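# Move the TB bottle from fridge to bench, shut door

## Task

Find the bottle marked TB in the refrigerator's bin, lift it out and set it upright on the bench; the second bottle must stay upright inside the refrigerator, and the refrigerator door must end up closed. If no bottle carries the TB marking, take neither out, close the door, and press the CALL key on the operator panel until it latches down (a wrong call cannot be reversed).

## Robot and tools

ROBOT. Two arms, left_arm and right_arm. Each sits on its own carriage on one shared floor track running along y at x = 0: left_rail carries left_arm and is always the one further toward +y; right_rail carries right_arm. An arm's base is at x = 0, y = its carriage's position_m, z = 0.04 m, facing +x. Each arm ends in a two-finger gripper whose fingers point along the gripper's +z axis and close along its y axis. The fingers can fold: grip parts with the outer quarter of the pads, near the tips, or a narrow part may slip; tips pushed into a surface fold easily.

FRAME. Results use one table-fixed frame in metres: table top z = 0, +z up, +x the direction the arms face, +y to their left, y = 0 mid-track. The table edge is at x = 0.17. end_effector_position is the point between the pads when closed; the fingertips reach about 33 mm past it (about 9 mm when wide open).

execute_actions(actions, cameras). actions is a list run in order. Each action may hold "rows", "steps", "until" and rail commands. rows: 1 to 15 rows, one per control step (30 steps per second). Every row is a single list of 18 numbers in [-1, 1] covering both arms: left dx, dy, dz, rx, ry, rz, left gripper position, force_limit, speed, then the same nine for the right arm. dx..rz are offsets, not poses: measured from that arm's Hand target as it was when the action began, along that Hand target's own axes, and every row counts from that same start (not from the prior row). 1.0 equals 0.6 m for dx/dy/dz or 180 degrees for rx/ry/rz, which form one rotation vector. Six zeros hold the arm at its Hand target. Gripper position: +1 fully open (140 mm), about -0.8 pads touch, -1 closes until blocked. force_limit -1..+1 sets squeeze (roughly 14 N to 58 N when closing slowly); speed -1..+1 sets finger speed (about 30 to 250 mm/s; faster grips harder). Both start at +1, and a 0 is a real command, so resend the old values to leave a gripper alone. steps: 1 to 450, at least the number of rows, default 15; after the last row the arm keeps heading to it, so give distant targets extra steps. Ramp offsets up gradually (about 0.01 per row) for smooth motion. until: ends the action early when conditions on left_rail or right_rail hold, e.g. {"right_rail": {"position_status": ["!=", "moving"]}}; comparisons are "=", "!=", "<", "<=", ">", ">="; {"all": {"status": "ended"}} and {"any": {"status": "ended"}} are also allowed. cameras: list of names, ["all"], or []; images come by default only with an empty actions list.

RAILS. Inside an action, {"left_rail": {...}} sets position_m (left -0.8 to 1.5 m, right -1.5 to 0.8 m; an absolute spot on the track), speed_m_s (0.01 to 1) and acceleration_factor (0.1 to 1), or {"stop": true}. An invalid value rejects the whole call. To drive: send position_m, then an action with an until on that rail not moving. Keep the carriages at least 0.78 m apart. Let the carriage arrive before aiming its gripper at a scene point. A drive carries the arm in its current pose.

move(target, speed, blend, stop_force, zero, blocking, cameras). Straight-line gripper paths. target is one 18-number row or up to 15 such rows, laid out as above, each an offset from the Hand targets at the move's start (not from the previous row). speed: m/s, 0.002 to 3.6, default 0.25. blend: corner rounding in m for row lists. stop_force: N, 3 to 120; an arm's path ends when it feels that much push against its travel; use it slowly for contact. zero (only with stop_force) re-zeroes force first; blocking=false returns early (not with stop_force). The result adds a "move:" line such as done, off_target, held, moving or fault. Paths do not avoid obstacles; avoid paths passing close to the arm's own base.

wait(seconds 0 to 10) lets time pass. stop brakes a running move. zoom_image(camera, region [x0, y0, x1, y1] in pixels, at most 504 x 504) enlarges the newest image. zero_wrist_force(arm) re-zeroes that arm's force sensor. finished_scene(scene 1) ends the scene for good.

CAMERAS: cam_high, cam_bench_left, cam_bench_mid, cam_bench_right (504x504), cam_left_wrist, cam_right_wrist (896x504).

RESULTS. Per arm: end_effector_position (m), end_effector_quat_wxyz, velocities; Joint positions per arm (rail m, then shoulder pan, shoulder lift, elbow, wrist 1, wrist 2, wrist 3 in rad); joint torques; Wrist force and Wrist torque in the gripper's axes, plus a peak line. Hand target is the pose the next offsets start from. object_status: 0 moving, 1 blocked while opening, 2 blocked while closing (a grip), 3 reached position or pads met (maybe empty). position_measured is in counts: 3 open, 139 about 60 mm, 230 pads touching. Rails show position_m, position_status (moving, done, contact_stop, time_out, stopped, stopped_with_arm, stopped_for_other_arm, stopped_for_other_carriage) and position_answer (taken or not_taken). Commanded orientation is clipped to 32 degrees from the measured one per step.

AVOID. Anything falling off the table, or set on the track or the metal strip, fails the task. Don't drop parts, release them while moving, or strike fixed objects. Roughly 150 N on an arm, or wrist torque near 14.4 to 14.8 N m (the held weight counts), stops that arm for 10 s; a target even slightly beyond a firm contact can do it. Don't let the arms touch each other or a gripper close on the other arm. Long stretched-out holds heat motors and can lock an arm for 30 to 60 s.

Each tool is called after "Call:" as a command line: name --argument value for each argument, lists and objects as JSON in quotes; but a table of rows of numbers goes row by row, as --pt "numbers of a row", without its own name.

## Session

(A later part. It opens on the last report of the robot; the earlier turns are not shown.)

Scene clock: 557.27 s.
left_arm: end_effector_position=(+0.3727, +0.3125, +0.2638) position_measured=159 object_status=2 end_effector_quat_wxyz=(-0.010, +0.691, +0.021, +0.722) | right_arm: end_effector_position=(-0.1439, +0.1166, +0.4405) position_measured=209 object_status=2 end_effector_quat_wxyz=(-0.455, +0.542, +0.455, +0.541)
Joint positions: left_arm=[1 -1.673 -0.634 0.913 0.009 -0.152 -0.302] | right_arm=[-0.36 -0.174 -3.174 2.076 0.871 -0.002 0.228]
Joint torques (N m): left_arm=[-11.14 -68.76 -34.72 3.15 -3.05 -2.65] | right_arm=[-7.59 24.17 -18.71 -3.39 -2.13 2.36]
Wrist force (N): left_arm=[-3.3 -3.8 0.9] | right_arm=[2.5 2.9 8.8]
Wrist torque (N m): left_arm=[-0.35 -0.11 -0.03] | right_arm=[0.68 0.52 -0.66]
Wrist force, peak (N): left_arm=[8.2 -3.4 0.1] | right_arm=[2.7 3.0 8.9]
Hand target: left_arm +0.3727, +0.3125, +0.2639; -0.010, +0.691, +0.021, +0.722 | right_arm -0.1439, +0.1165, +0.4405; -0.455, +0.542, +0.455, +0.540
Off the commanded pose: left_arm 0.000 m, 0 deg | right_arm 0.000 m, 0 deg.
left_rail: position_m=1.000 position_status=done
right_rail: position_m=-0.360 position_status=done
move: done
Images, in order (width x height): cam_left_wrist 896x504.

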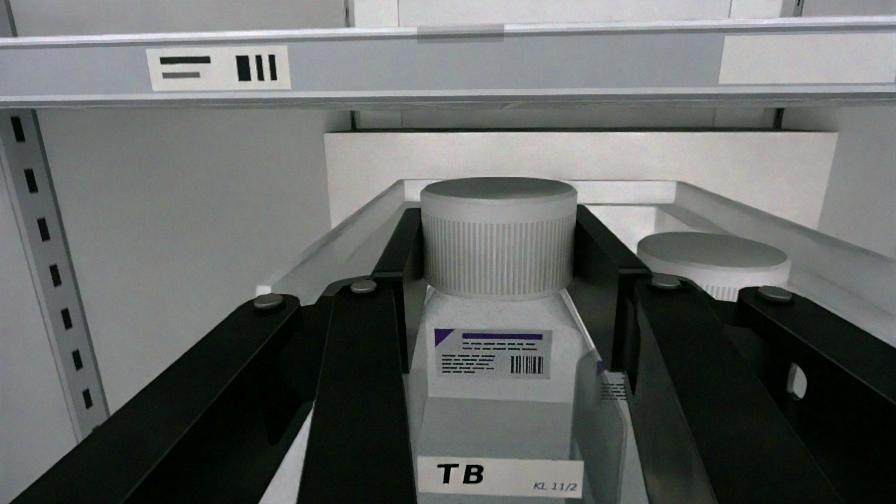

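Call:
move --target '[0.04,0,0,0,0,0,-1,-0.05,-1,0,0,0,0,0,0,-1,-1,-1]' --speed 0.025 --stop_force 10 --cameras '["cam_left_wrist"]'

Scene clock: 564.80 s.
left_arm: end_effector_position=(+0.3716, +0.3128, +0.2879) position_measured=159 object_status=2 end_effector_quat_wxyz=(-0.010, +0.691, +0.021, +0.722) | right_arm: end_effector_position=(-0.1439, +0.1166, +0.4405) position_measured=209 object_status=2 end_effector_quat_wxyz=(-0.455, +0.542, +0.455, +0.541)
Joint positions: left_arm=[1 -1.675 -0.654 0.888 0.052 -0.154 -0.3] | right_arm=[-0.36 -0.174 -3.176 2.075 0.867 -0.002 0.235]
Joint torques (N m): left_arm=[-11.25 -53.47 -35.37 3.59 -3.17 -2.33] | right_arm=[-6.87 25.05 -19.64 -3.32 -2.17 2.5]
Wrist force (N): left_arm=[-8.4 -4.4 0.5] | right_arm=[2.8 3.0 8.6]
Wrist torque (N m): left_arm=[-0.42 -0.12 -0.08] | right_arm=[0.69 0.49 -0.67]
Wrist force, peak (N): left_arm=[-9.0 -4.4 0.4] | right_arm=[3.6 2.7 8.8]
Hand target: left_arm +0.3716, +0.3128, +0.2879; -0.010, +0.691, +0.021, +0.722 | right_arm -0.1439, +0.1165, +0.4405; -0.455, +0.542, +0.455, +0.540
Off the commanded pose: left_arm 0.000 m, 0 deg | right_arm 0.000 m, 0 deg.
left_rail: position_m=1.000 position_status=done
right_rail: position_m=-0.360 position_status=done
move: done
Images, in order (width x height): cam_left_wrist 896x504.

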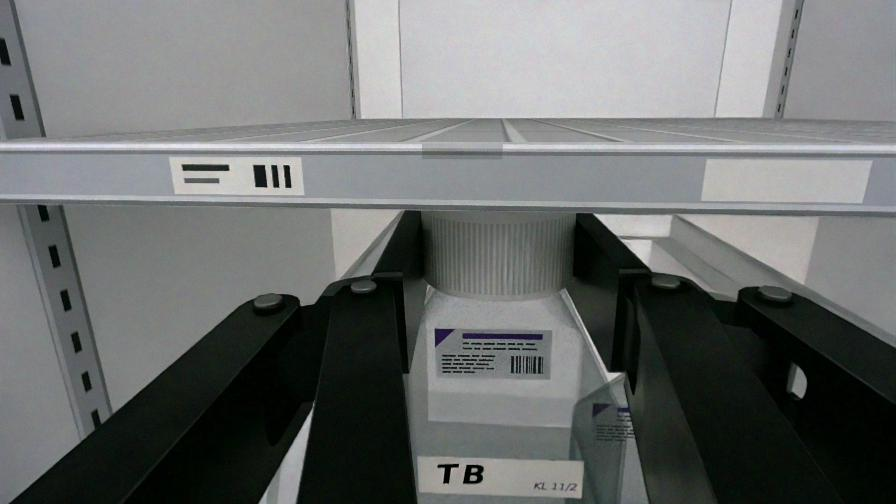

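Call:
move --target '[0.007,0,-0.15,0,0,0,-1,-0.05,-1,0,0,0,0,0,0,-1,-1,-1]' --speed 0.04 --stop_force 9 --cameras '["cam_left_wrist"]'

Scene clock: 570.57 s.
left_arm: end_effector_position=(+0.2816, +0.3090, +0.2882) position_measured=159 object_status=2 end_effector_quat_wxyz=(-0.010, +0.691, +0.021, +0.722) | right_arm: end_effector_position=(-0.1439, +0.1166, +0.4405) position_measured=209 object_status=2 end_effector_quat_wxyz=(-0.455, +0.542, +0.455, +0.541) end_effector_velocity=(+0.000, +0.000, +0.001) end_effector_angular_velocity=(+0.000, +0.002, +0.001)
Joint positions: left_arm=[1 -1.802 -0.687 0.941 -0.097 -0.278 -0.169] | right_arm=[-0.36 -0.174 -3.178 2.074 0.858 -0.002 0.247]
Joint velocities: left_arm=[within noise] | right_arm=[0 0 0.002 -0.001 -0.003 -0.001 0.005]
Joint torques (N m): left_arm=[-11.85 -67.13 -6.43 -0.44 -2.81 2.81] | right_arm=[-9.25 24.4 -18.71 -3.58 -2.21 2.25]
Wrist force (N): left_arm=[-2.2 -2.9 2.4] | right_arm=[3.5 2.5 8.8]
Wrist torque (N m): left_arm=[-0.41 0.02 -0.17] | right_arm=[0.65 0.50 -0.67]
Wrist force, peak (N): left_arm=[-12.5 -3.6 2.8] | right_arm=[3.5 2.5 8.8]
Hand target: left_arm +0.2816, +0.3090, +0.2882; -0.010, +0.691, +0.021, +0.722 | right_arm -0.1439, +0.1165, +0.4405; -0.455, +0.542, +0.455, +0.540
Off the commanded pose: left_arm 0.000 m, 0 deg | right_arm 0.000 m, 0 deg.
left_rail: position_m=1.000 position_status=done
right_rail: position_m=-0.360 position_status=done
move: done
Images, in order (width x height): cam_left_wrist 896x504.

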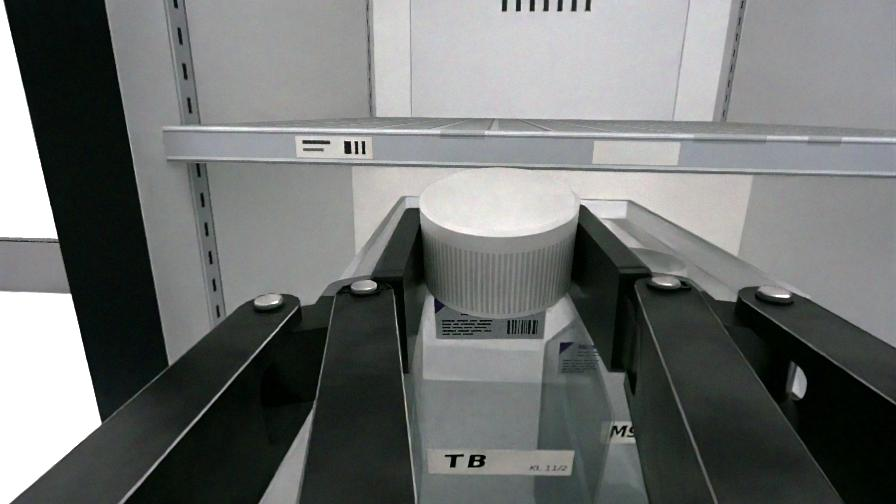

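Call:
move --target '[0.09,0,-0.006,0,0,0,-1,-0.05,-1,0,0,0,0,0,0,-1,-1,-1]' --speed 0.03 --cameras '["cam_left_wrist"]'

Scene clock: 575.00 s.
left_arm: end_effector_position=(+0.2757, +0.3096, +0.3419) position_measured=159 object_status=2 end_effector_quat_wxyz=(-0.010, +0.691, +0.021, +0.722) | right_arm: end_effector_position=(-0.1439, +0.1166, +0.4405) position_measured=209 object_status=2 end_effector_quat_wxyz=(-0.455, +0.542, +0.455, +0.541)
Joint positions: left_arm=[1 -1.811 -0.721 0.865 0.009 -0.287 -0.164] | right_arm=[-0.36 -0.174 -3.179 2.073 0.853 -0.002 0.254]
Joint torques (N m): left_arm=[-11.68 -67.27 -33.87 3.56 -2.96 -2.37] | right_arm=[-6.84 24.62 -19 -3.31 -2.27 2.26]
Wrist force (N): left_arm=[-3.0 -3.1 1.0] | right_arm=[2.5 3.0 8.9]
Wrist torque (N m): left_arm=[-0.44 -0.03 -0.16] | right_arm=[0.63 0.49 -0.65]
Wrist force, peak (N): left_arm=[-4.1 -3.1 2.7] | right_arm=[3.4 2.9 8.8]
Hand target: left_arm +0.2756, +0.3096, +0.3420; -0.010, +0.691, +0.021, +0.722 | right_arm -0.1439, +0.1165, +0.4405; -0.455, +0.542, +0.455, +0.540
Off the commanded pose: left_arm 0.000 m, 0 deg | right_arm 0.000 m, 0 deg.
left_rail: position_m=1.000 position_status=done
right_rail: position_m=-0.360 position_status=done
move: done
Images, in order (width x height): cam_left_wrist 896x504.

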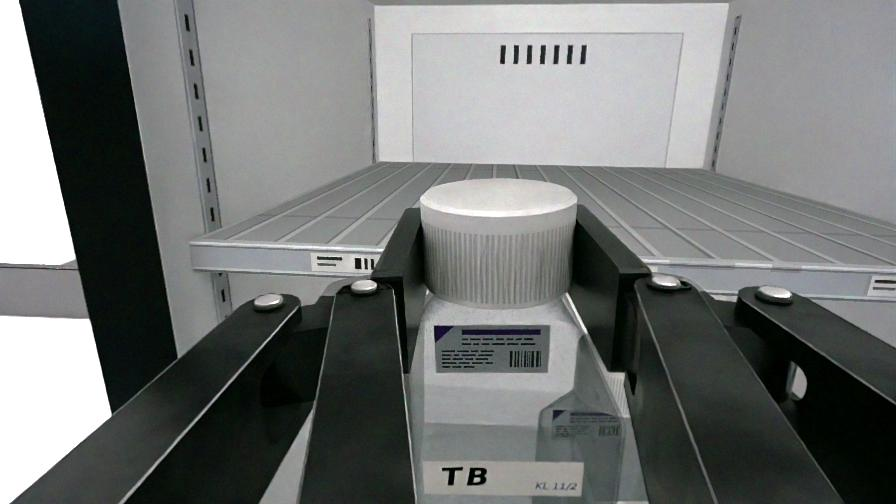

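Call:
move --target '[0.03,0.008,-0.25,0,0,0,-1,-0.05,-1,0,0,0,0,0,0,-1,-1,-1]' --speed 0.06 --stop_force 15 --cameras '["cam_left_wrist","cam_high"]'

Scene clock: 582.43 s.
left_arm: end_effector_position=(+0.1253, +0.2985, +0.3536) position_measured=159 object_status=2 end_effector_quat_wxyz=(-0.010, +0.691, +0.021, +0.722) | right_arm: end_effector_position=(-0.1439, +0.1166, +0.4405) position_measured=209 object_status=2 end_effector_quat_wxyz=(-0.455, +0.542, +0.455, +0.541) end_effector_velocity=(+0.001, +0.000, +0.000) end_effector_angular_velocity=(+0.000, -0.002, -0.002)
Joint positions: left_arm=[1 -2.006 -0.628 0.661 0.061 -0.48 -0.1] | right_arm=[-0.36 -0.174 -3.181 2.072 0.844 -0.002 0.267]
Joint velocities: left_arm=[within noise] | right_arm=[0 0 0 0 -0.005 0.002 0.002]
Joint torques (N m): left_arm=[-10.77 -51.81 -35.84 4.41 -2.43 1.33] | right_arm=[-8.2 25.2 -19.85 -3.29 -2.2 2.21]
Wrist force (N): left_arm=[-3.1 -2.8 0.9] | right_arm=[2.3 3.1 8.6]
Wrist torque (N m): left_arm=[-0.38 -0.06 -0.17] | right_arm=[0.63 0.55 -0.65]
Wrist force, peak (N): left_arm=[-3.1 -3.2 1.3] | right_arm=[3.4 3.0 8.8]
Hand target: left_arm +0.1253, +0.2985, +0.3536; -0.010, +0.691, +0.021, +0.722 | right_arm -0.1439, +0.1165, +0.4405; -0.455, +0.542, +0.455, +0.540
Off the commanded pose: left_arm 0.000 m, 0 deg | right_arm 0.000 m, 0 deg.
left_rail: position_m=1.000 position_status=done
right_rail: position_m=-0.360 position_status=done
move: done
Images, in order (width x height): cam_high 504x504, cam_left_wrist 896x504.

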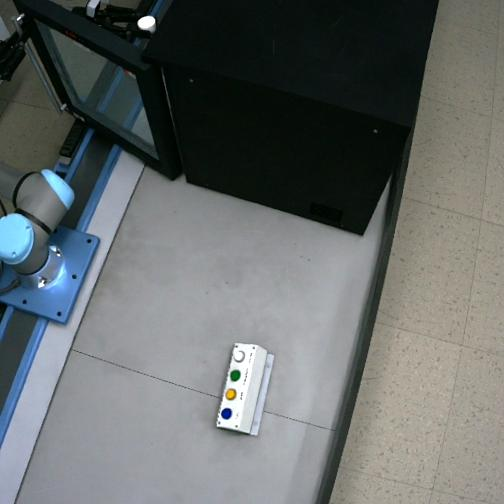

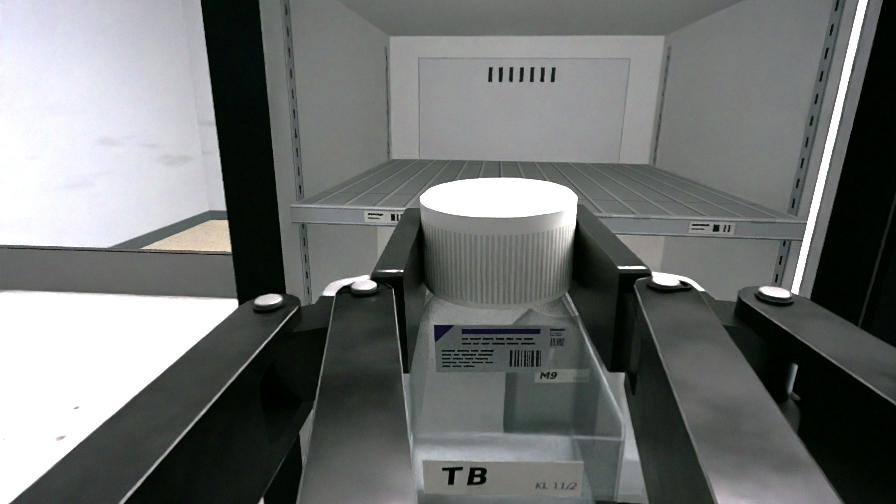

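Call:
execute_actions --actions '[{"left_rail":{"position_m":1.5,"speed_m_s":0.3,"acceleration_factor":0.3},"steps":150,"until":{"left_rail":{"position_status":["!=","moving"]}}}]' --cameras '["cam_bench_left","cam_left_wrist"]'

Scene clock: 586.97 s.
left_arm: end_effector_position=(+0.1253, +0.7984, +0.3536) position_measured=159 object_status=2 end_effector_quat_wxyz=(-0.010, +0.691, +0.021, +0.722) | right_arm: end_effector_position=(-0.1439, +0.1166, +0.4405) position_measured=209 object_status=2 end_effector_quat_wxyz=(-0.455, +0.542, +0.455, +0.541)
Joint positions: left_arm=[1.5 -2.006 -0.628 0.661 0.061 -0.481 -0.1] | right_arm=[-0.36 -0.174 -3.183 2.071 0.837 -0.002 0.276]
Joint torques (N m): left_arm=[-9.66 -68.01 -26.04 2.66 -0.39 -2.24] | right_arm=[-8.1 24.5 -20.04 -3.43 -2.14 2.35]
Wrist force (N): left_arm=[-2.8 -2.8 1.1] | right_arm=[2.5 3.2 8.7]
Wrist torque (N m): left_arm=[-0.38 -0.11 -0.17] | right_arm=[0.65 0.53 -0.65]
Wrist force, peak (N): left_arm=[-3.4 -3.7 1.6] | right_arm=[3.4 2.8 8.7]
Hand target: left_arm +0.1253, +0.7984, +0.3536; -0.010, +0.691, +0.021, +0.722 | right_arm -0.1439, +0.1165, +0.4405; -0.455, +0.542, +0.455, +0.540
Tool commands: left_gripper/position=-1.0 left_gripper/force_limit=-0.05 left_gripper/speed=-1.0 right_gripper/position=-1.0 right_gripper/force_limit=-1.0 right_gripper/speed=-1.0
Off the commanded pose: left_arm 0.000 m, 0 deg | right_arm 0.000 m, 0 deg.
left_rail: position_m=1.500 speed_m_s=0.30 position_status=done
right_rail: position_m=-0.360 position_status=done
Images, in order (width x height): cam_bench_left 504x504, cam_left_wrist 896x504.

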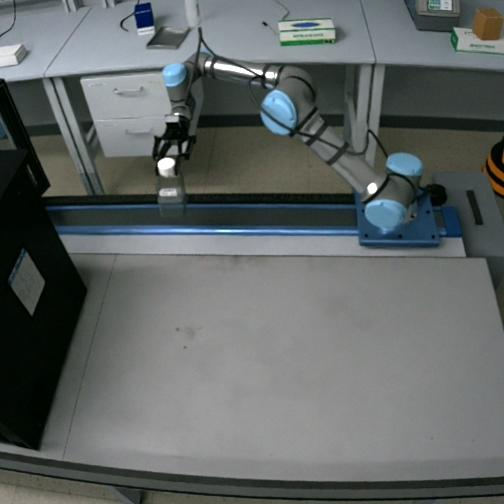

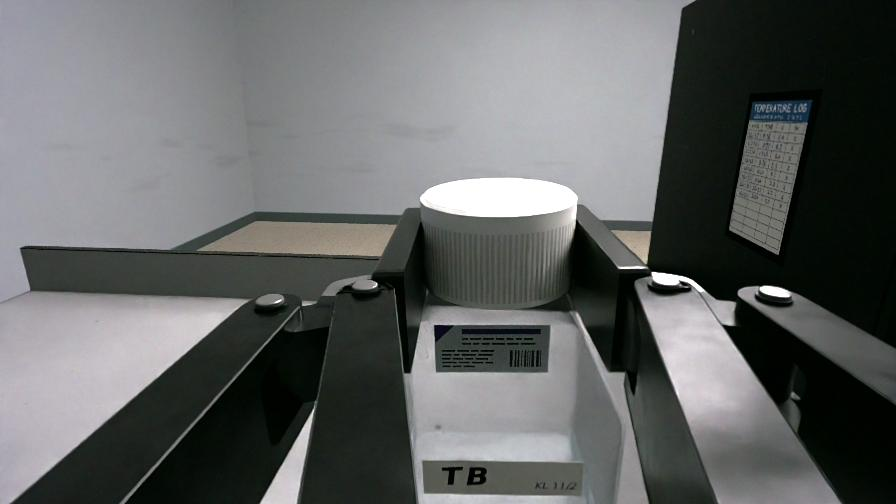

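Call:
move --pt "0 0 0.45 0 0 0 -1 -0.05 -1 0 0 0 0 0 0 -1 -1 -1" --pt "-0.12 0 0.46 0 0 0 -1 -0.05 -1 0 0 0 0 0 0 -1 -1 -1" --speed 0.1 --blend 0.02

Call:
move --target '[-0.3,0,0.01,0,0,0,-1,-0.05,-1,0,0,0,0,0,0,-1,-1,-1]' --speed 0.03 --stop_force 5 --cameras '["cam_bench_left","cam_left_wrist"]'

Scene clock: 593.20 s.
left_arm: end_effector_position=(+0.4040, +0.8094, +0.2936) position_measured=159 object_status=2 end_effector_quat_wxyz=(-0.010, +0.691, +0.021, +0.722) | right_arm: end_effector_position=(-0.1439, +0.1166, +0.4405) position_measured=209 object_status=2 end_effector_quat_wxyz=(-0.455, +0.542, +0.455, +0.541)
Joint positions: left_arm=[1.5 -1.628 -0.599 0.779 0.225 -0.11 -0.42] | right_arm=[-0.36 -0.174 -3.185 2.069 0.827 -0.002 0.29]
Joint torques (N m): left_arm=[15.78 -52.18 -16.09 3.51 1.27 -2.88] | right_arm=[-8.1 25.61 -19.11 -3.5 -2.13 2.4]
Wrist force (N): left_arm=[-2.8 -2.7 0.8] | right_arm=[2.2 3.1 8.6]
Wrist torque (N m): left_arm=[-0.32 -0.07 -0.03] | right_arm=[0.60 0.55 -0.65]
Wrist force, peak (N): left_arm=[-4.2 -3.0 1.4] | right_arm=[3.4 2.8 8.7]
Hand target: left_arm +0.4040, +0.8094, +0.2936; -0.010, +0.691, +0.021, +0.722 | right_arm -0.1439, +0.1165, +0.4405; -0.455, +0.542, +0.455, +0.540
Off the commanded pose: left_arm 0.000 m, 0 deg | right_arm 0.000 m, 0 deg.
left_rail: position_m=1.500 speed_m_s=0.30 position_status=done
right_rail: position_m=-0.360 position_status=done
move: done

Scene clock: 599.13 s.
left_arm: end_effector_position=(+0.4143, +0.8076, +0.1602) position_measured=159 object_status=2 end_effector_quat_wxyz=(-0.010, +0.691, +0.021, +0.722) | right_arm: end_effector_position=(-0.1439, +0.1166, +0.4405) position_measured=209 object_status=2 end_effector_quat_wxyz=(-0.455, +0.542, +0.455, +0.541)
Joint positions: left_arm=[1.5 -1.613 -0.446 0.839 0.074 -0.096 -0.482] | right_arm=[-0.36 -0.174 -3.189 2.067 0.813 -0.002 0.31]
Joint torques (N m): left_arm=[-10.73 -72.43 -6.48 2.86 -3.73 2.5] | right_arm=[-7.4 24.7 -20.51 -3.57 -2.28 2.36]
Wrist force (N): left_arm=[-3.0 -2.6 0.7] | right_arm=[3.0 3.1 8.6]
Wrist torque (N m): left_arm=[-0.34 -0.07 -0.05] | right_arm=[0.63 0.50 -0.65]
Wrist force, peak (N): left_arm=[12.8 -0.2 3.7] | right_arm=[3.2 3.0 8.7]
Hand target: left_arm +0.4143, +0.8076, +0.1602; -0.010, +0.691, +0.021, +0.722 (not the last commanded pose) | right_arm -0.1439, +0.1165, +0.4405; -0.455, +0.542, +0.455, +0.540
Off the commanded pose: left_arm 0.046 m, 0 deg | right_arm 0.000 m, 0 deg.
left_rail: position_m=1.500 speed_m_s=0.30 position_status=done
right_rail: position_m=-0.360 position_status=done
move: contact (left_arm)
Images, in order (width x height): cam_bench_left 504x504, cam_left_wrist 896x504.

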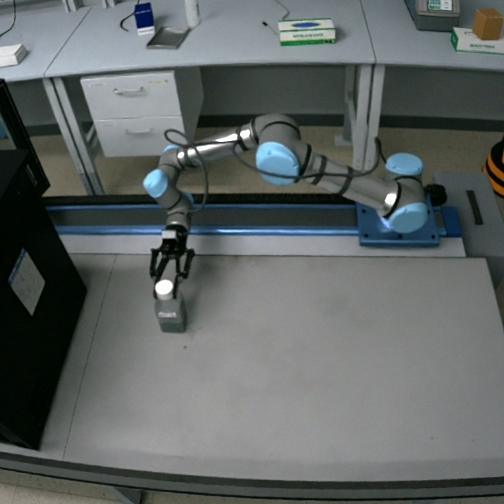

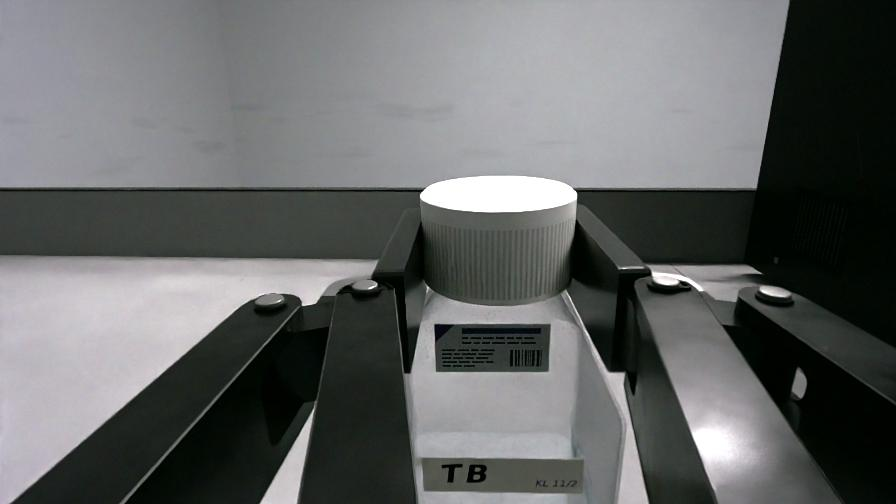

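Call:
move --target '[-0.012,0,0,0,0,0,-1,-0.05,-1,0,0,0,0,0,0,-1,-1,-1]' --speed 0.008 --stop_force 5

Call:
execute_actions --actions '[{"rows":[[0,0,0,0,0,0,-0.05,-1,-1,0,0,0,0,0,0,-1,-1,-1]],"steps":45}]'

Call:
move --target '[0,0,-0.16,0,0,0,-0.05,-1,-1,0,0,0,0,0,0,-1,-1,-1]' --speed 0.08 --cameras '["cam_bench_left","cam_left_wrist"]'

Scene clock: 604.20 s.
left_arm: end_effector_position=(+0.4143, +0.8075, +0.1591) position_measured=159 object_status=2 end_effector_quat_wxyz=(-0.010, +0.691, +0.021, +0.722) | right_arm: end_effector_position=(-0.1439, +0.1166, +0.4405) position_measured=209 object_status=2 end_effector_quat_wxyz=(-0.455, +0.542, +0.455, +0.541)
Joint positions: left_arm=[1.5 -1.613 -0.445 0.839 0.073 -0.096 -0.482] | right_arm=[-0.36 -0.174 -3.19 2.067 0.809 -0.002 0.315]
Joint torques (N m): left_arm=[-3.35 -69.53 -15.17 2.4 -1.36 2.62] | right_arm=[-7.48 25.55 -20.26 -3.51 -2.06 2.17]
Wrist force (N): left_arm=[2.8 -1.2 1.8] | right_arm=[2.2 3.2 8.5]
Wrist torque (N m): left_arm=[-0.29 -0.15 -0.08] | right_arm=[0.61 0.55 -0.65]
Wrist force, peak (N): left_arm=[10.3 -0.3 3.3] | right_arm=[3.8 3.0 8.7]
Hand target: left_arm +0.4143, +0.8075, +0.1591; -0.010, +0.691, +0.021, +0.722 (not the last commanded pose) | right_arm -0.1439, +0.1165, +0.4405; -0.455, +0.542, +0.455, +0.540
Off the commanded pose: left_arm 0.006 m, 0 deg | right_arm 0.000 m, 0 deg.
left_rail: position_m=1.500 speed_m_s=0.30 position_status=done
right_rail: position_m=-0.360 position_status=done
move: contact (left_arm)

Scene clock: 605.90 s.
left_arm: end_effector_position=(+0.4143, +0.8075, +0.1591) position_measured=135 object_status=3 end_effector_quat_wxyz=(-0.010, +0.691, +0.021, +0.722) | right_arm: end_effector_position=(-0.1439, +0.1166, +0.4405) position_measured=209 object_status=2 end_effector_quat_wxyz=(-0.455, +0.542, +0.455, +0.541)
Joint positions: left_arm=[1.5 -1.613 -0.445 0.839 0.073 -0.096 -0.482] | right_arm=[-0.36 -0.174 -3.191 2.066 0.805 -0.002 0.321]
Joint torques (N m): left_arm=[-2.63 -66.94 -20.83 0.79 -1.81 2.53] | right_arm=[-9.15 24.73 -19.64 -3.75 -2.21 2.19]
Wrist force (N): left_arm=[0.9 -2.3 0.9] | right_arm=[3.5 2.9 8.6]
Wrist torque (N m): left_arm=[-0.29 -0.09 -0.06] | right_arm=[0.60 0.47 -0.65]
Wrist force, peak (N): left_arm=[2.7 -1.5 1.8] | right_arm=[3.3 3.0 8.7]
Hand target: left_arm +0.4143, +0.8075, +0.1591; -0.010, +0.691, +0.021, +0.722 | right_arm -0.1439, +0.1165, +0.4405; -0.455, +0.542, +0.455, +0.540
Off the commanded pose: left_arm 0.000 m, 0 deg | right_arm 0.000 m, 0 deg.
left_rail: position_m=1.500 speed_m_s=0.30 position_status=done
right_rail: position_m=-0.360 position_status=done

Scene clock: 607.80 s.
left_arm: end_effector_position=(+0.3185, +0.8033, +0.1550) position_measured=135 object_status=3 end_effector_quat_wxyz=(-0.010, +0.691, +0.021, +0.722) | right_arm: end_effector_position=(-0.1439, +0.1166, +0.4405) position_measured=209 object_status=2 end_effector_quat_wxyz=(-0.455, +0.542, +0.455, +0.541)
Joint positions: left_arm=[1.5 -1.748 -0.528 0.998 -0.275 -0.226 -0.207] | right_arm=[-0.36 -0.174 -3.192 2.066 0.801 -0.002 0.327]
Joint torques (N m): left_arm=[-9.48 -67.53 -5.21 -0.77 -2.59 2.79] | right_arm=[-8.37 24.48 -19.76 -3.62 -2.33 2.37]
Wrist force (N): left_arm=[1.0 -2.5 0.7] | right_arm=[2.9 2.9 8.8]
Wrist torque (N m): left_arm=[-0.34 -0.12 -0.19] | right_arm=[0.56 0.49 -0.65]
Wrist force, peak (N): left_arm=[1.3 -2.9 1.1] | right_arm=[3.6 2.8 8.7]
Hand target: left_arm +0.3185, +0.8033, +0.1550; -0.010, +0.691, +0.021, +0.722 | right_arm -0.1439, +0.1165, +0.4405; -0.455, +0.542, +0.455, +0.540
Off the commanded pose: left_arm 0.000 m, 0 deg | right_arm 0.000 m, 0 deg.
left_rail: position_m=1.500 speed_m_s=0.30 position_status=done
right_rail: position_m=-0.360 position_status=done
move: done
Images, in order (width x height): cam_bench_left 504x504, cam_left_wrist 896x504.

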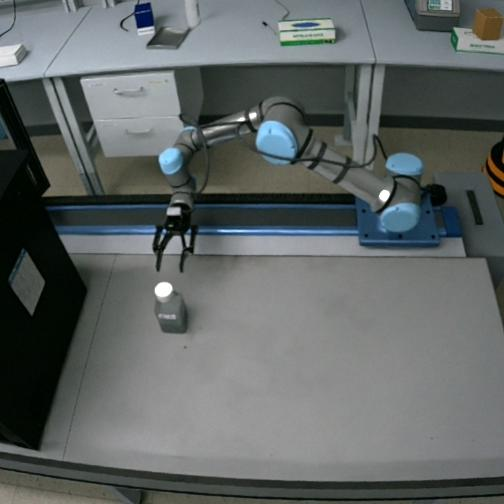

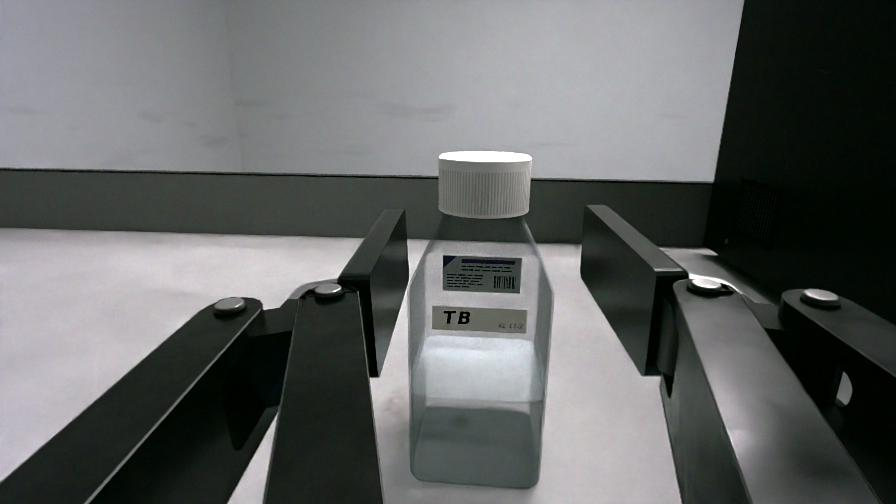

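Call:
move --pt "0 0 0 0 0 0 -0.05 -1 -1 0 0.0248 0.1152 -0.033 0 0 -1 -1 -1" --pt "0 0 0 0 0 0 -0.05 -1 -1 0 0.0472 0.2268 -0.067 0 0 -1 -1 -1" --pt "0 0 0 0 0 0 -0.05 -1 -1 0 0.0895 0.3328 -0.092 0 0 -1 -1 -1" --pt "0 0 0 0 0 0 -0.05 -1 -1 0 0.1493 0.4295 -0.117 0 0 -1 -1 -1" --speed 0.06 --blend 0.01 --cameras '["cam_right_wrist"]'

Scene clock: 631.00 s.
left_arm: end_effector_position=(+0.3185, +0.8033, +0.1550) position_measured=135 object_status=3 end_effector_quat_wxyz=(-0.010, +0.691, +0.021, +0.722) | right_arm: end_effector_position=(-0.1269, +0.1637, +0.4401) position_measured=209 object_status=2 end_effector_quat_wxyz=(-0.430, +0.565, +0.439, +0.551)
Joint positions: left_arm=[1.5 -1.748 -0.529 0.998 -0.275 -0.226 -0.206] | right_arm=[-0.36 -0.371 -3.2 1.982 1.025 -0.127 0.194]
Joint torques (N m): left_arm=[-10.74 -67.2 -6 -0.56 1.46 2.69] | right_arm=[-10.72 43.13 -5.94 -4.31 1.3 1.4]
Wrist force (N): left_arm=[1.1 -2.5 1.0] | right_arm=[-8.5 -17.9 9.9]
Wrist torque (N m): left_arm=[-0.34 -0.13 -0.19] | right_arm=[0.37 0.69 -0.64]
Wrist force, peak (N): left_arm=[1.3 -2.9 1.3] | right_arm=[-23.2 -45.4 12.3]
Hand target: left_arm +0.3185, +0.8033, +0.1550; -0.010, +0.691, +0.021, +0.722 | right_arm -0.1269, +0.1637, +0.4401; -0.430, +0.565, +0.439, +0.551 (not the last commanded pose)
Tool commands: left_gripper/position=-0.05 left_gripper/force_limit=-1.0 left_gripper/speed=-1.0 right_gripper/position=-1.0 right_gripper/force_limit=-1.0 right_gripper/speed=-1.0
Off the commanded pose: left_arm 0.000 m, 0 deg | right_arm 0.224 m, 17 deg.
TORQUE FAULT: the external load on joint 6 (wrist 2) of the right arm reached its load limit, and that arm stopped for 10 seconds. A torque fault puts only its own arm into a fault stop. That arm's remaining commands of this call were not run. Before the stop ended, the hold on joint 6 (wrist 2) of that arm was turned back by 0.4 degrees, the way its load pushed it. That arm's target is now where it stood when the stop ended, not its last command. That arm keeps its grip as last carried out and accepts commands again: back off and push less far. That arm stops again whenever a joint's load reaches its limit.
left_rail: position_m=1.500 speed_m_s=0.30 position_status=done
right_rail: position_m=-0.360 position_status=done
move: fault (right_arm); path passed 0 of 4 targets
Images, in order (width x height): cam_right_wrist 896x504.

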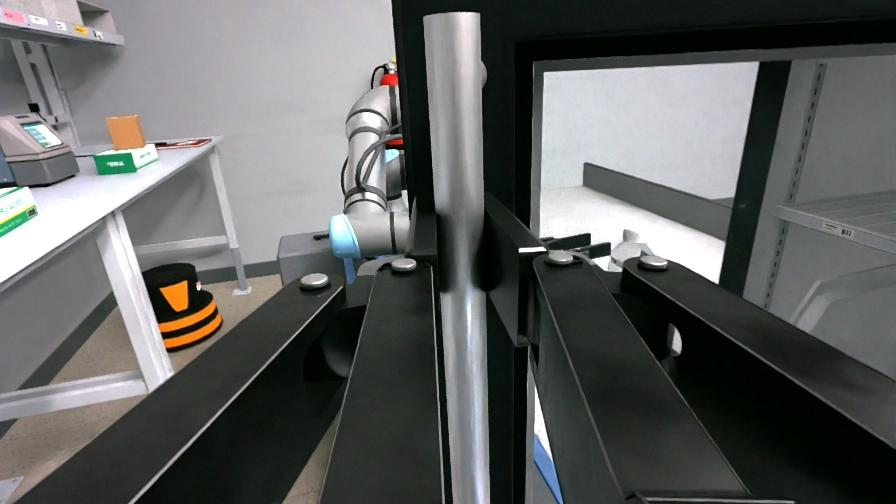

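Call:
execute_actions --actions '[{"rows":[[0,0,0,0,0,0,-0.05,-1,-1,0,0,0,0,0,0,-0.48,-1,-0.9]],"steps":30}]' --cameras '["cam_right_wrist"]'

Scene clock: 638.83 s.
left_arm: end_effector_position=(+0.3185, +0.8033, +0.1550) position_measured=135 object_status=3 end_effector_quat_wxyz=(-0.010, +0.691, +0.021, +0.722) | right_arm: end_effector_position=(-0.1269, +0.1637, +0.4401) position_measured=190 object_status=3 end_effector_quat_wxyz=(-0.430, +0.565, +0.439, +0.551)
Joint positions: left_arm=[1.5 -1.748 -0.529 0.998 -0.275 -0.226 -0.206] | right_arm=[-0.36 -0.371 -3.2 1.982 1.025 -0.127 0.194]
Joint torques (N m): left_arm=[-10.61 -65.83 -5.56 -0.49 1.17 2.53] | right_arm=[4.27 28.38 -8.09 -0.4 -2.13 -0.12]
Wrist force (N): left_arm=[0.9 -2.3 0.7] | right_arm=[-1.2 0.9 8.1]
Wrist torque (N m): left_arm=[-0.30 -0.09 -0.19] | right_arm=[0.62 0.70 -0.44]
Wrist force, peak (N): left_arm=[1.0 -3.0 1.0] | right_arm=[-8.5 -17.7 10.1]
Hand target: left_arm +0.3185, +0.8033, +0.1550; -0.010, +0.691, +0.021, +0.722 | right_arm -0.1269, +0.1637, +0.4401; -0.430, +0.565, +0.439, +0.551
Off the commanded pose: left_arm 0.000 m, 0 deg | right_arm 0.000 m, 0 deg.
left_rail: position_m=1.500 speed_m_s=0.30 position_status=done
right_rail: position_m=-0.360 position_status=done
Images, in order (width x height): cam_right_wrist 896x504.

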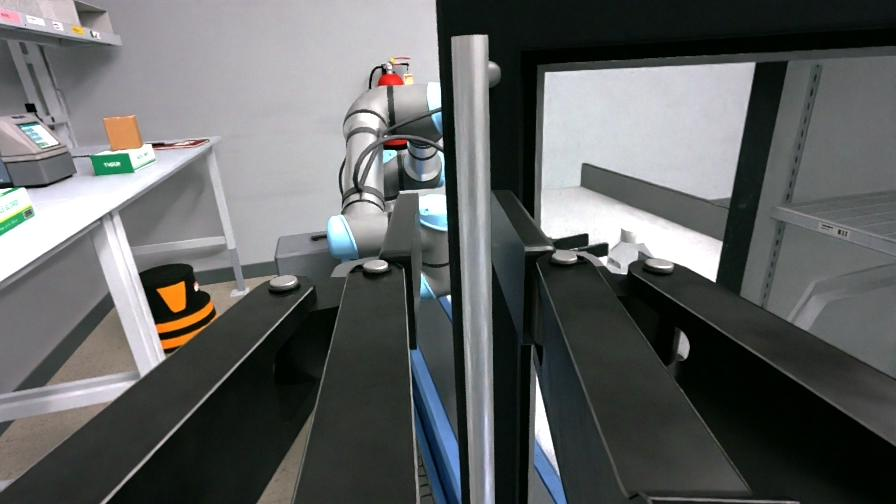

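Call:
move --pt "0 0 0 0 0 0 -0.05 -1 -1 0 0 -0.22 0 0 0 -0.48 -1 -0.9" --pt "0 0 0 0 0 0 -0.05 -1 -1 0 0.16 -0.1 0 0 0 -1 -1 -0.5" --speed 0.1 --cameras '["cam_right_wrist"]'

Scene clock: 653.87 s.
left_arm: end_effector_position=(+0.3185, +0.8033, +0.1550) position_measured=135 object_status=3 end_effector_quat_wxyz=(-0.010, +0.691, +0.021, +0.722) | right_arm: end_effector_position=(-0.0485, +0.0821, +0.4414) position_measured=232 object_status=3 end_effector_quat_wxyz=(-0.430, +0.565, +0.439, +0.551)
Joint positions: left_arm=[1.5 -1.748 -0.529 0.998 -0.275 -0.226 -0.206] | right_arm=[-0.36 -0.056 -2.932 2.218 0.842 0.193 -0.124]
Joint torques (N m): left_arm=[-9.78 -66.39 -6.17 -0.62 1.54 2.55] | right_arm=[-9.24 32.87 -12.33 2.48 -2.8 -2.67]
Wrist force (N): left_arm=[0.7 -2.5 1.3] | right_arm=[-1.6 1.2 8.3]
Wrist torque (N m): left_arm=[-0.35 -0.04 -0.18] | right_arm=[0.68 0.85 -0.39]
Wrist force, peak (N): left_arm=[1.2 -2.9 1.2] | right_arm=[-1.2 1.0 9.2]
Hand target: left_arm +0.3185, +0.8033, +0.1550; -0.010, +0.691, +0.021, +0.722 | right_arm -0.0485, +0.0821, +0.4414; -0.430, +0.565, +0.439, +0.551
Off the commanded pose: left_arm 0.000 m, 0 deg | right_arm 0.000 m, 0 deg.
left_rail: position_m=1.500 speed_m_s=0.30 position_status=done
right_rail: position_m=-0.360 position_status=done
move: done
Images, in order (width x height): cam_right_wrist 896x504.

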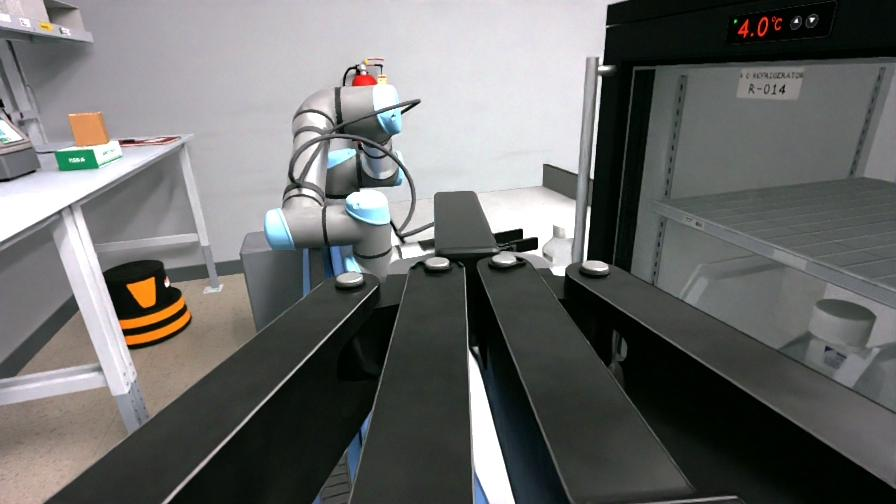

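Call:
wait --seconds 1.5 --cameras '["cam_right_wrist","cam_high"]'

Scene clock: 656.77 s.
left_arm: end_effector_position=(+0.3185, +0.8033, +0.1550) position_measured=135 object_status=3 end_effector_quat_wxyz=(-0.010, +0.691, +0.021, +0.722) | right_arm: end_effector_position=(-0.0485, +0.0821, +0.4414) position_measured=232 object_status=3 end_effector_quat_wxyz=(-0.430, +0.565, +0.439, +0.551)
Joint positions: left_arm=[1.5 -1.748 -0.529 0.998 -0.275 -0.226 -0.206] | right_arm=[-0.36 -0.056 -2.932 2.218 0.842 0.193 -0.124]
Joint torques (N m): left_arm=[-9.25 -67.42 -6.2 -0.7 1.33 2.91] | right_arm=[-9.74 32.59 -24.27 2.34 -2.86 -2.51]
Wrist force (N): left_arm=[0.9 -2.4 1.0] | right_arm=[-1.7 1.0 8.6]
Wrist torque (N m): left_arm=[-0.33 -0.09 -0.20] | right_arm=[0.65 0.85 -0.39]
Wrist force, peak (N): left_arm=[1.4 -3.0 1.0] | right_arm=[-1.7 1.0 8.7]
Hand target: left_arm +0.3185, +0.8033, +0.1550; -0.010, +0.691, +0.021, +0.722 | right_arm -0.0485, +0.0821, +0.4414; -0.430, +0.565, +0.439, +0.551
Tool commands: left_gripper/position=-0.05 left_gripper/force_limit=-1.0 left_gripper/speed=-1.0 right_gripper/position=-1.0 right_gripper/force_limit=-1.0 right_gripper/speed=-0.5
Off the commanded pose: left_arm 0.000 m, 0 deg | right_arm 0.000 m, 0 deg.
left_rail: position_m=1.500 speed_m_s=0.30 position_status=done
right_rail: position_m=-0.360 position_status=done
wait: 1.50 s; at rest from the start
Images, in order (width x height): cam_high 504x504, cam_right_wrist 896x504.

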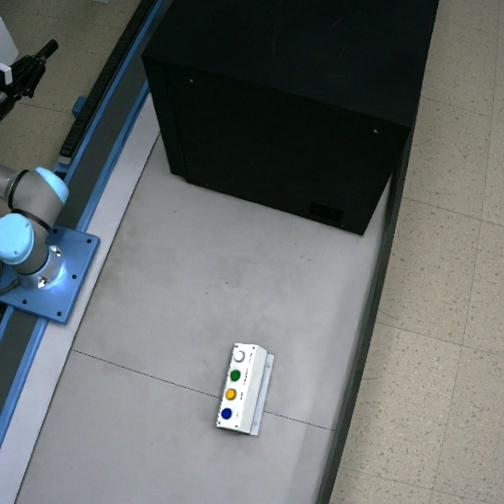

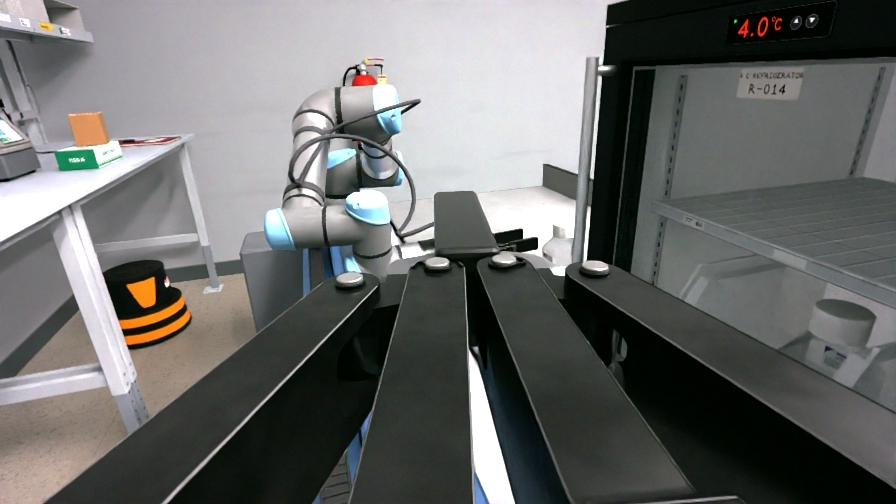

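Call:
execute_actions --actions '[]' --cameras '["cam_high","cam_right_wrist"]'

Call:
zoom_image --camera "cam_high" --region '[110, 20, 270, 180]'

Scene clock: 660.60 s.
left_arm: end_effector_position=(+0.3185, +0.8033, +0.1550) position_measured=135 object_status=3 end_effector_quat_wxyz=(-0.010, +0.691, +0.021, +0.722) | right_arm: end_effector_position=(-0.0485, +0.0821, +0.4414) position_measured=232 object_status=3 end_effector_quat_wxyz=(-0.430, +0.565, +0.439, +0.551)
Joint positions: left_arm=[1.5 -1.748 -0.529 0.998 -0.275 -0.226 -0.206] | right_arm=[-0.36 -0.056 -2.932 2.218 0.842 0.193 -0.124]
Joint velocities: within noise
Joint torques (N m): left_arm=[-10.15 -66.39 -5.6 -0.28 1.38 2.79] | right_arm=[-9.4 33.77 -24.35 2.25 -2.72 -2.42]
Wrist force (N): left_arm=[1.1 -2.4 1.3] | right_arm=[-1.6 1.1 8.4]
Wrist torque (N m): left_arm=[-0.34 -0.13 -0.19] | right_arm=[0.67 0.83 -0.39]
Wrist force, peak (N): left_arm=[1.1 -2.7 1.3] | right_arm=[-1.8 1.2 8.7]
Hand target: left_arm +0.3185, +0.8033, +0.1550; -0.010, +0.691, +0.021, +0.722 | right_arm -0.0485, +0.0821, +0.4414; -0.430, +0.565, +0.439, +0.551
Tool commands: left_gripper/position=-0.05 left_gripper/force_limit=-1.0 left_gripper/speed=-1.0 right_gripper/position=-1.0 right_gripper/force_limit=-1.0 right_gripper/speed=-0.5
Off the commanded pose: left_arm 0.000 m, 0 deg | right_arm 0.000 m, 0 deg.
left_rail: position_m=1.500 speed_m_s=0.30 position_status=done
right_rail: position_m=-0.360 position_status=done
Images, in order (width x height): cam_high 504x504, cam_right_wrist 896x504.

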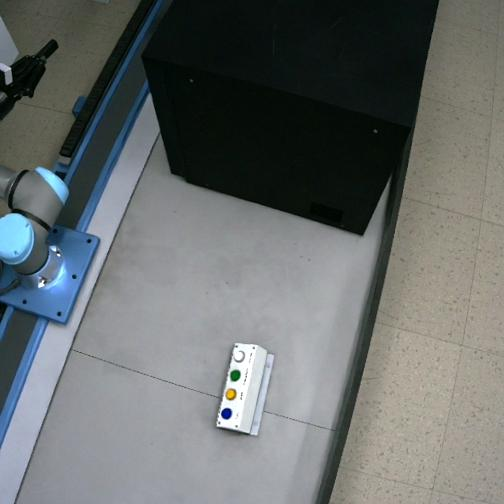

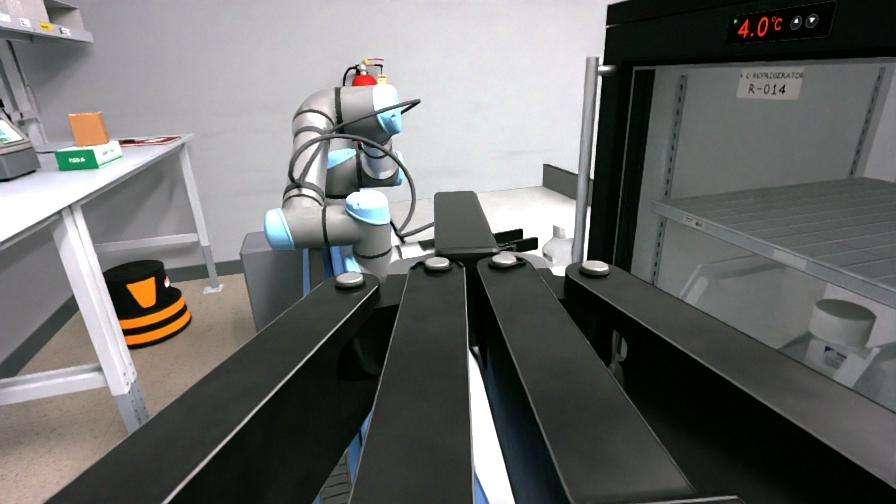

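Scaled by 3.150 from the camera's 504x504 image, which has a finer 720x720 frame.

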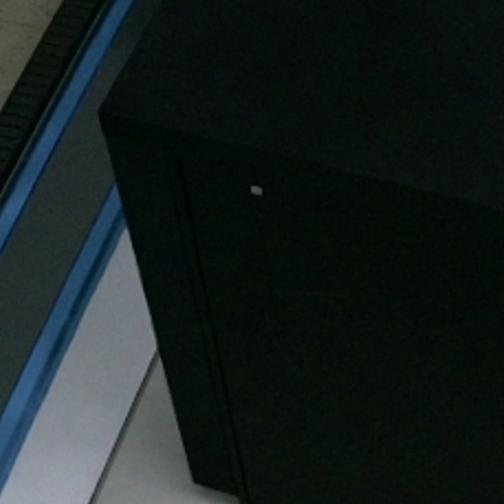

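Call:
zoom_image --camera "cam_right_wrist" --region '[540, 0, 780, 300]'

Scaled by 1.680 from the camera's 896x504 image, which has a finer 1280x720 frame.

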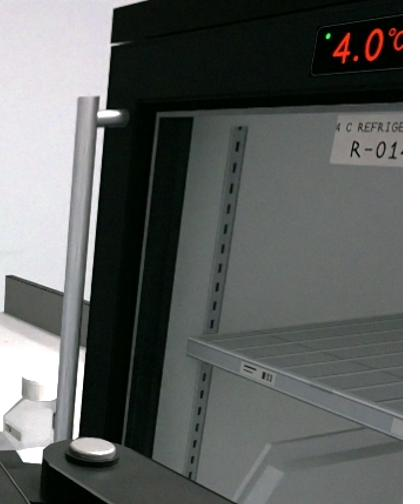

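Call:
finished_scene

The scene is finished: the task was done.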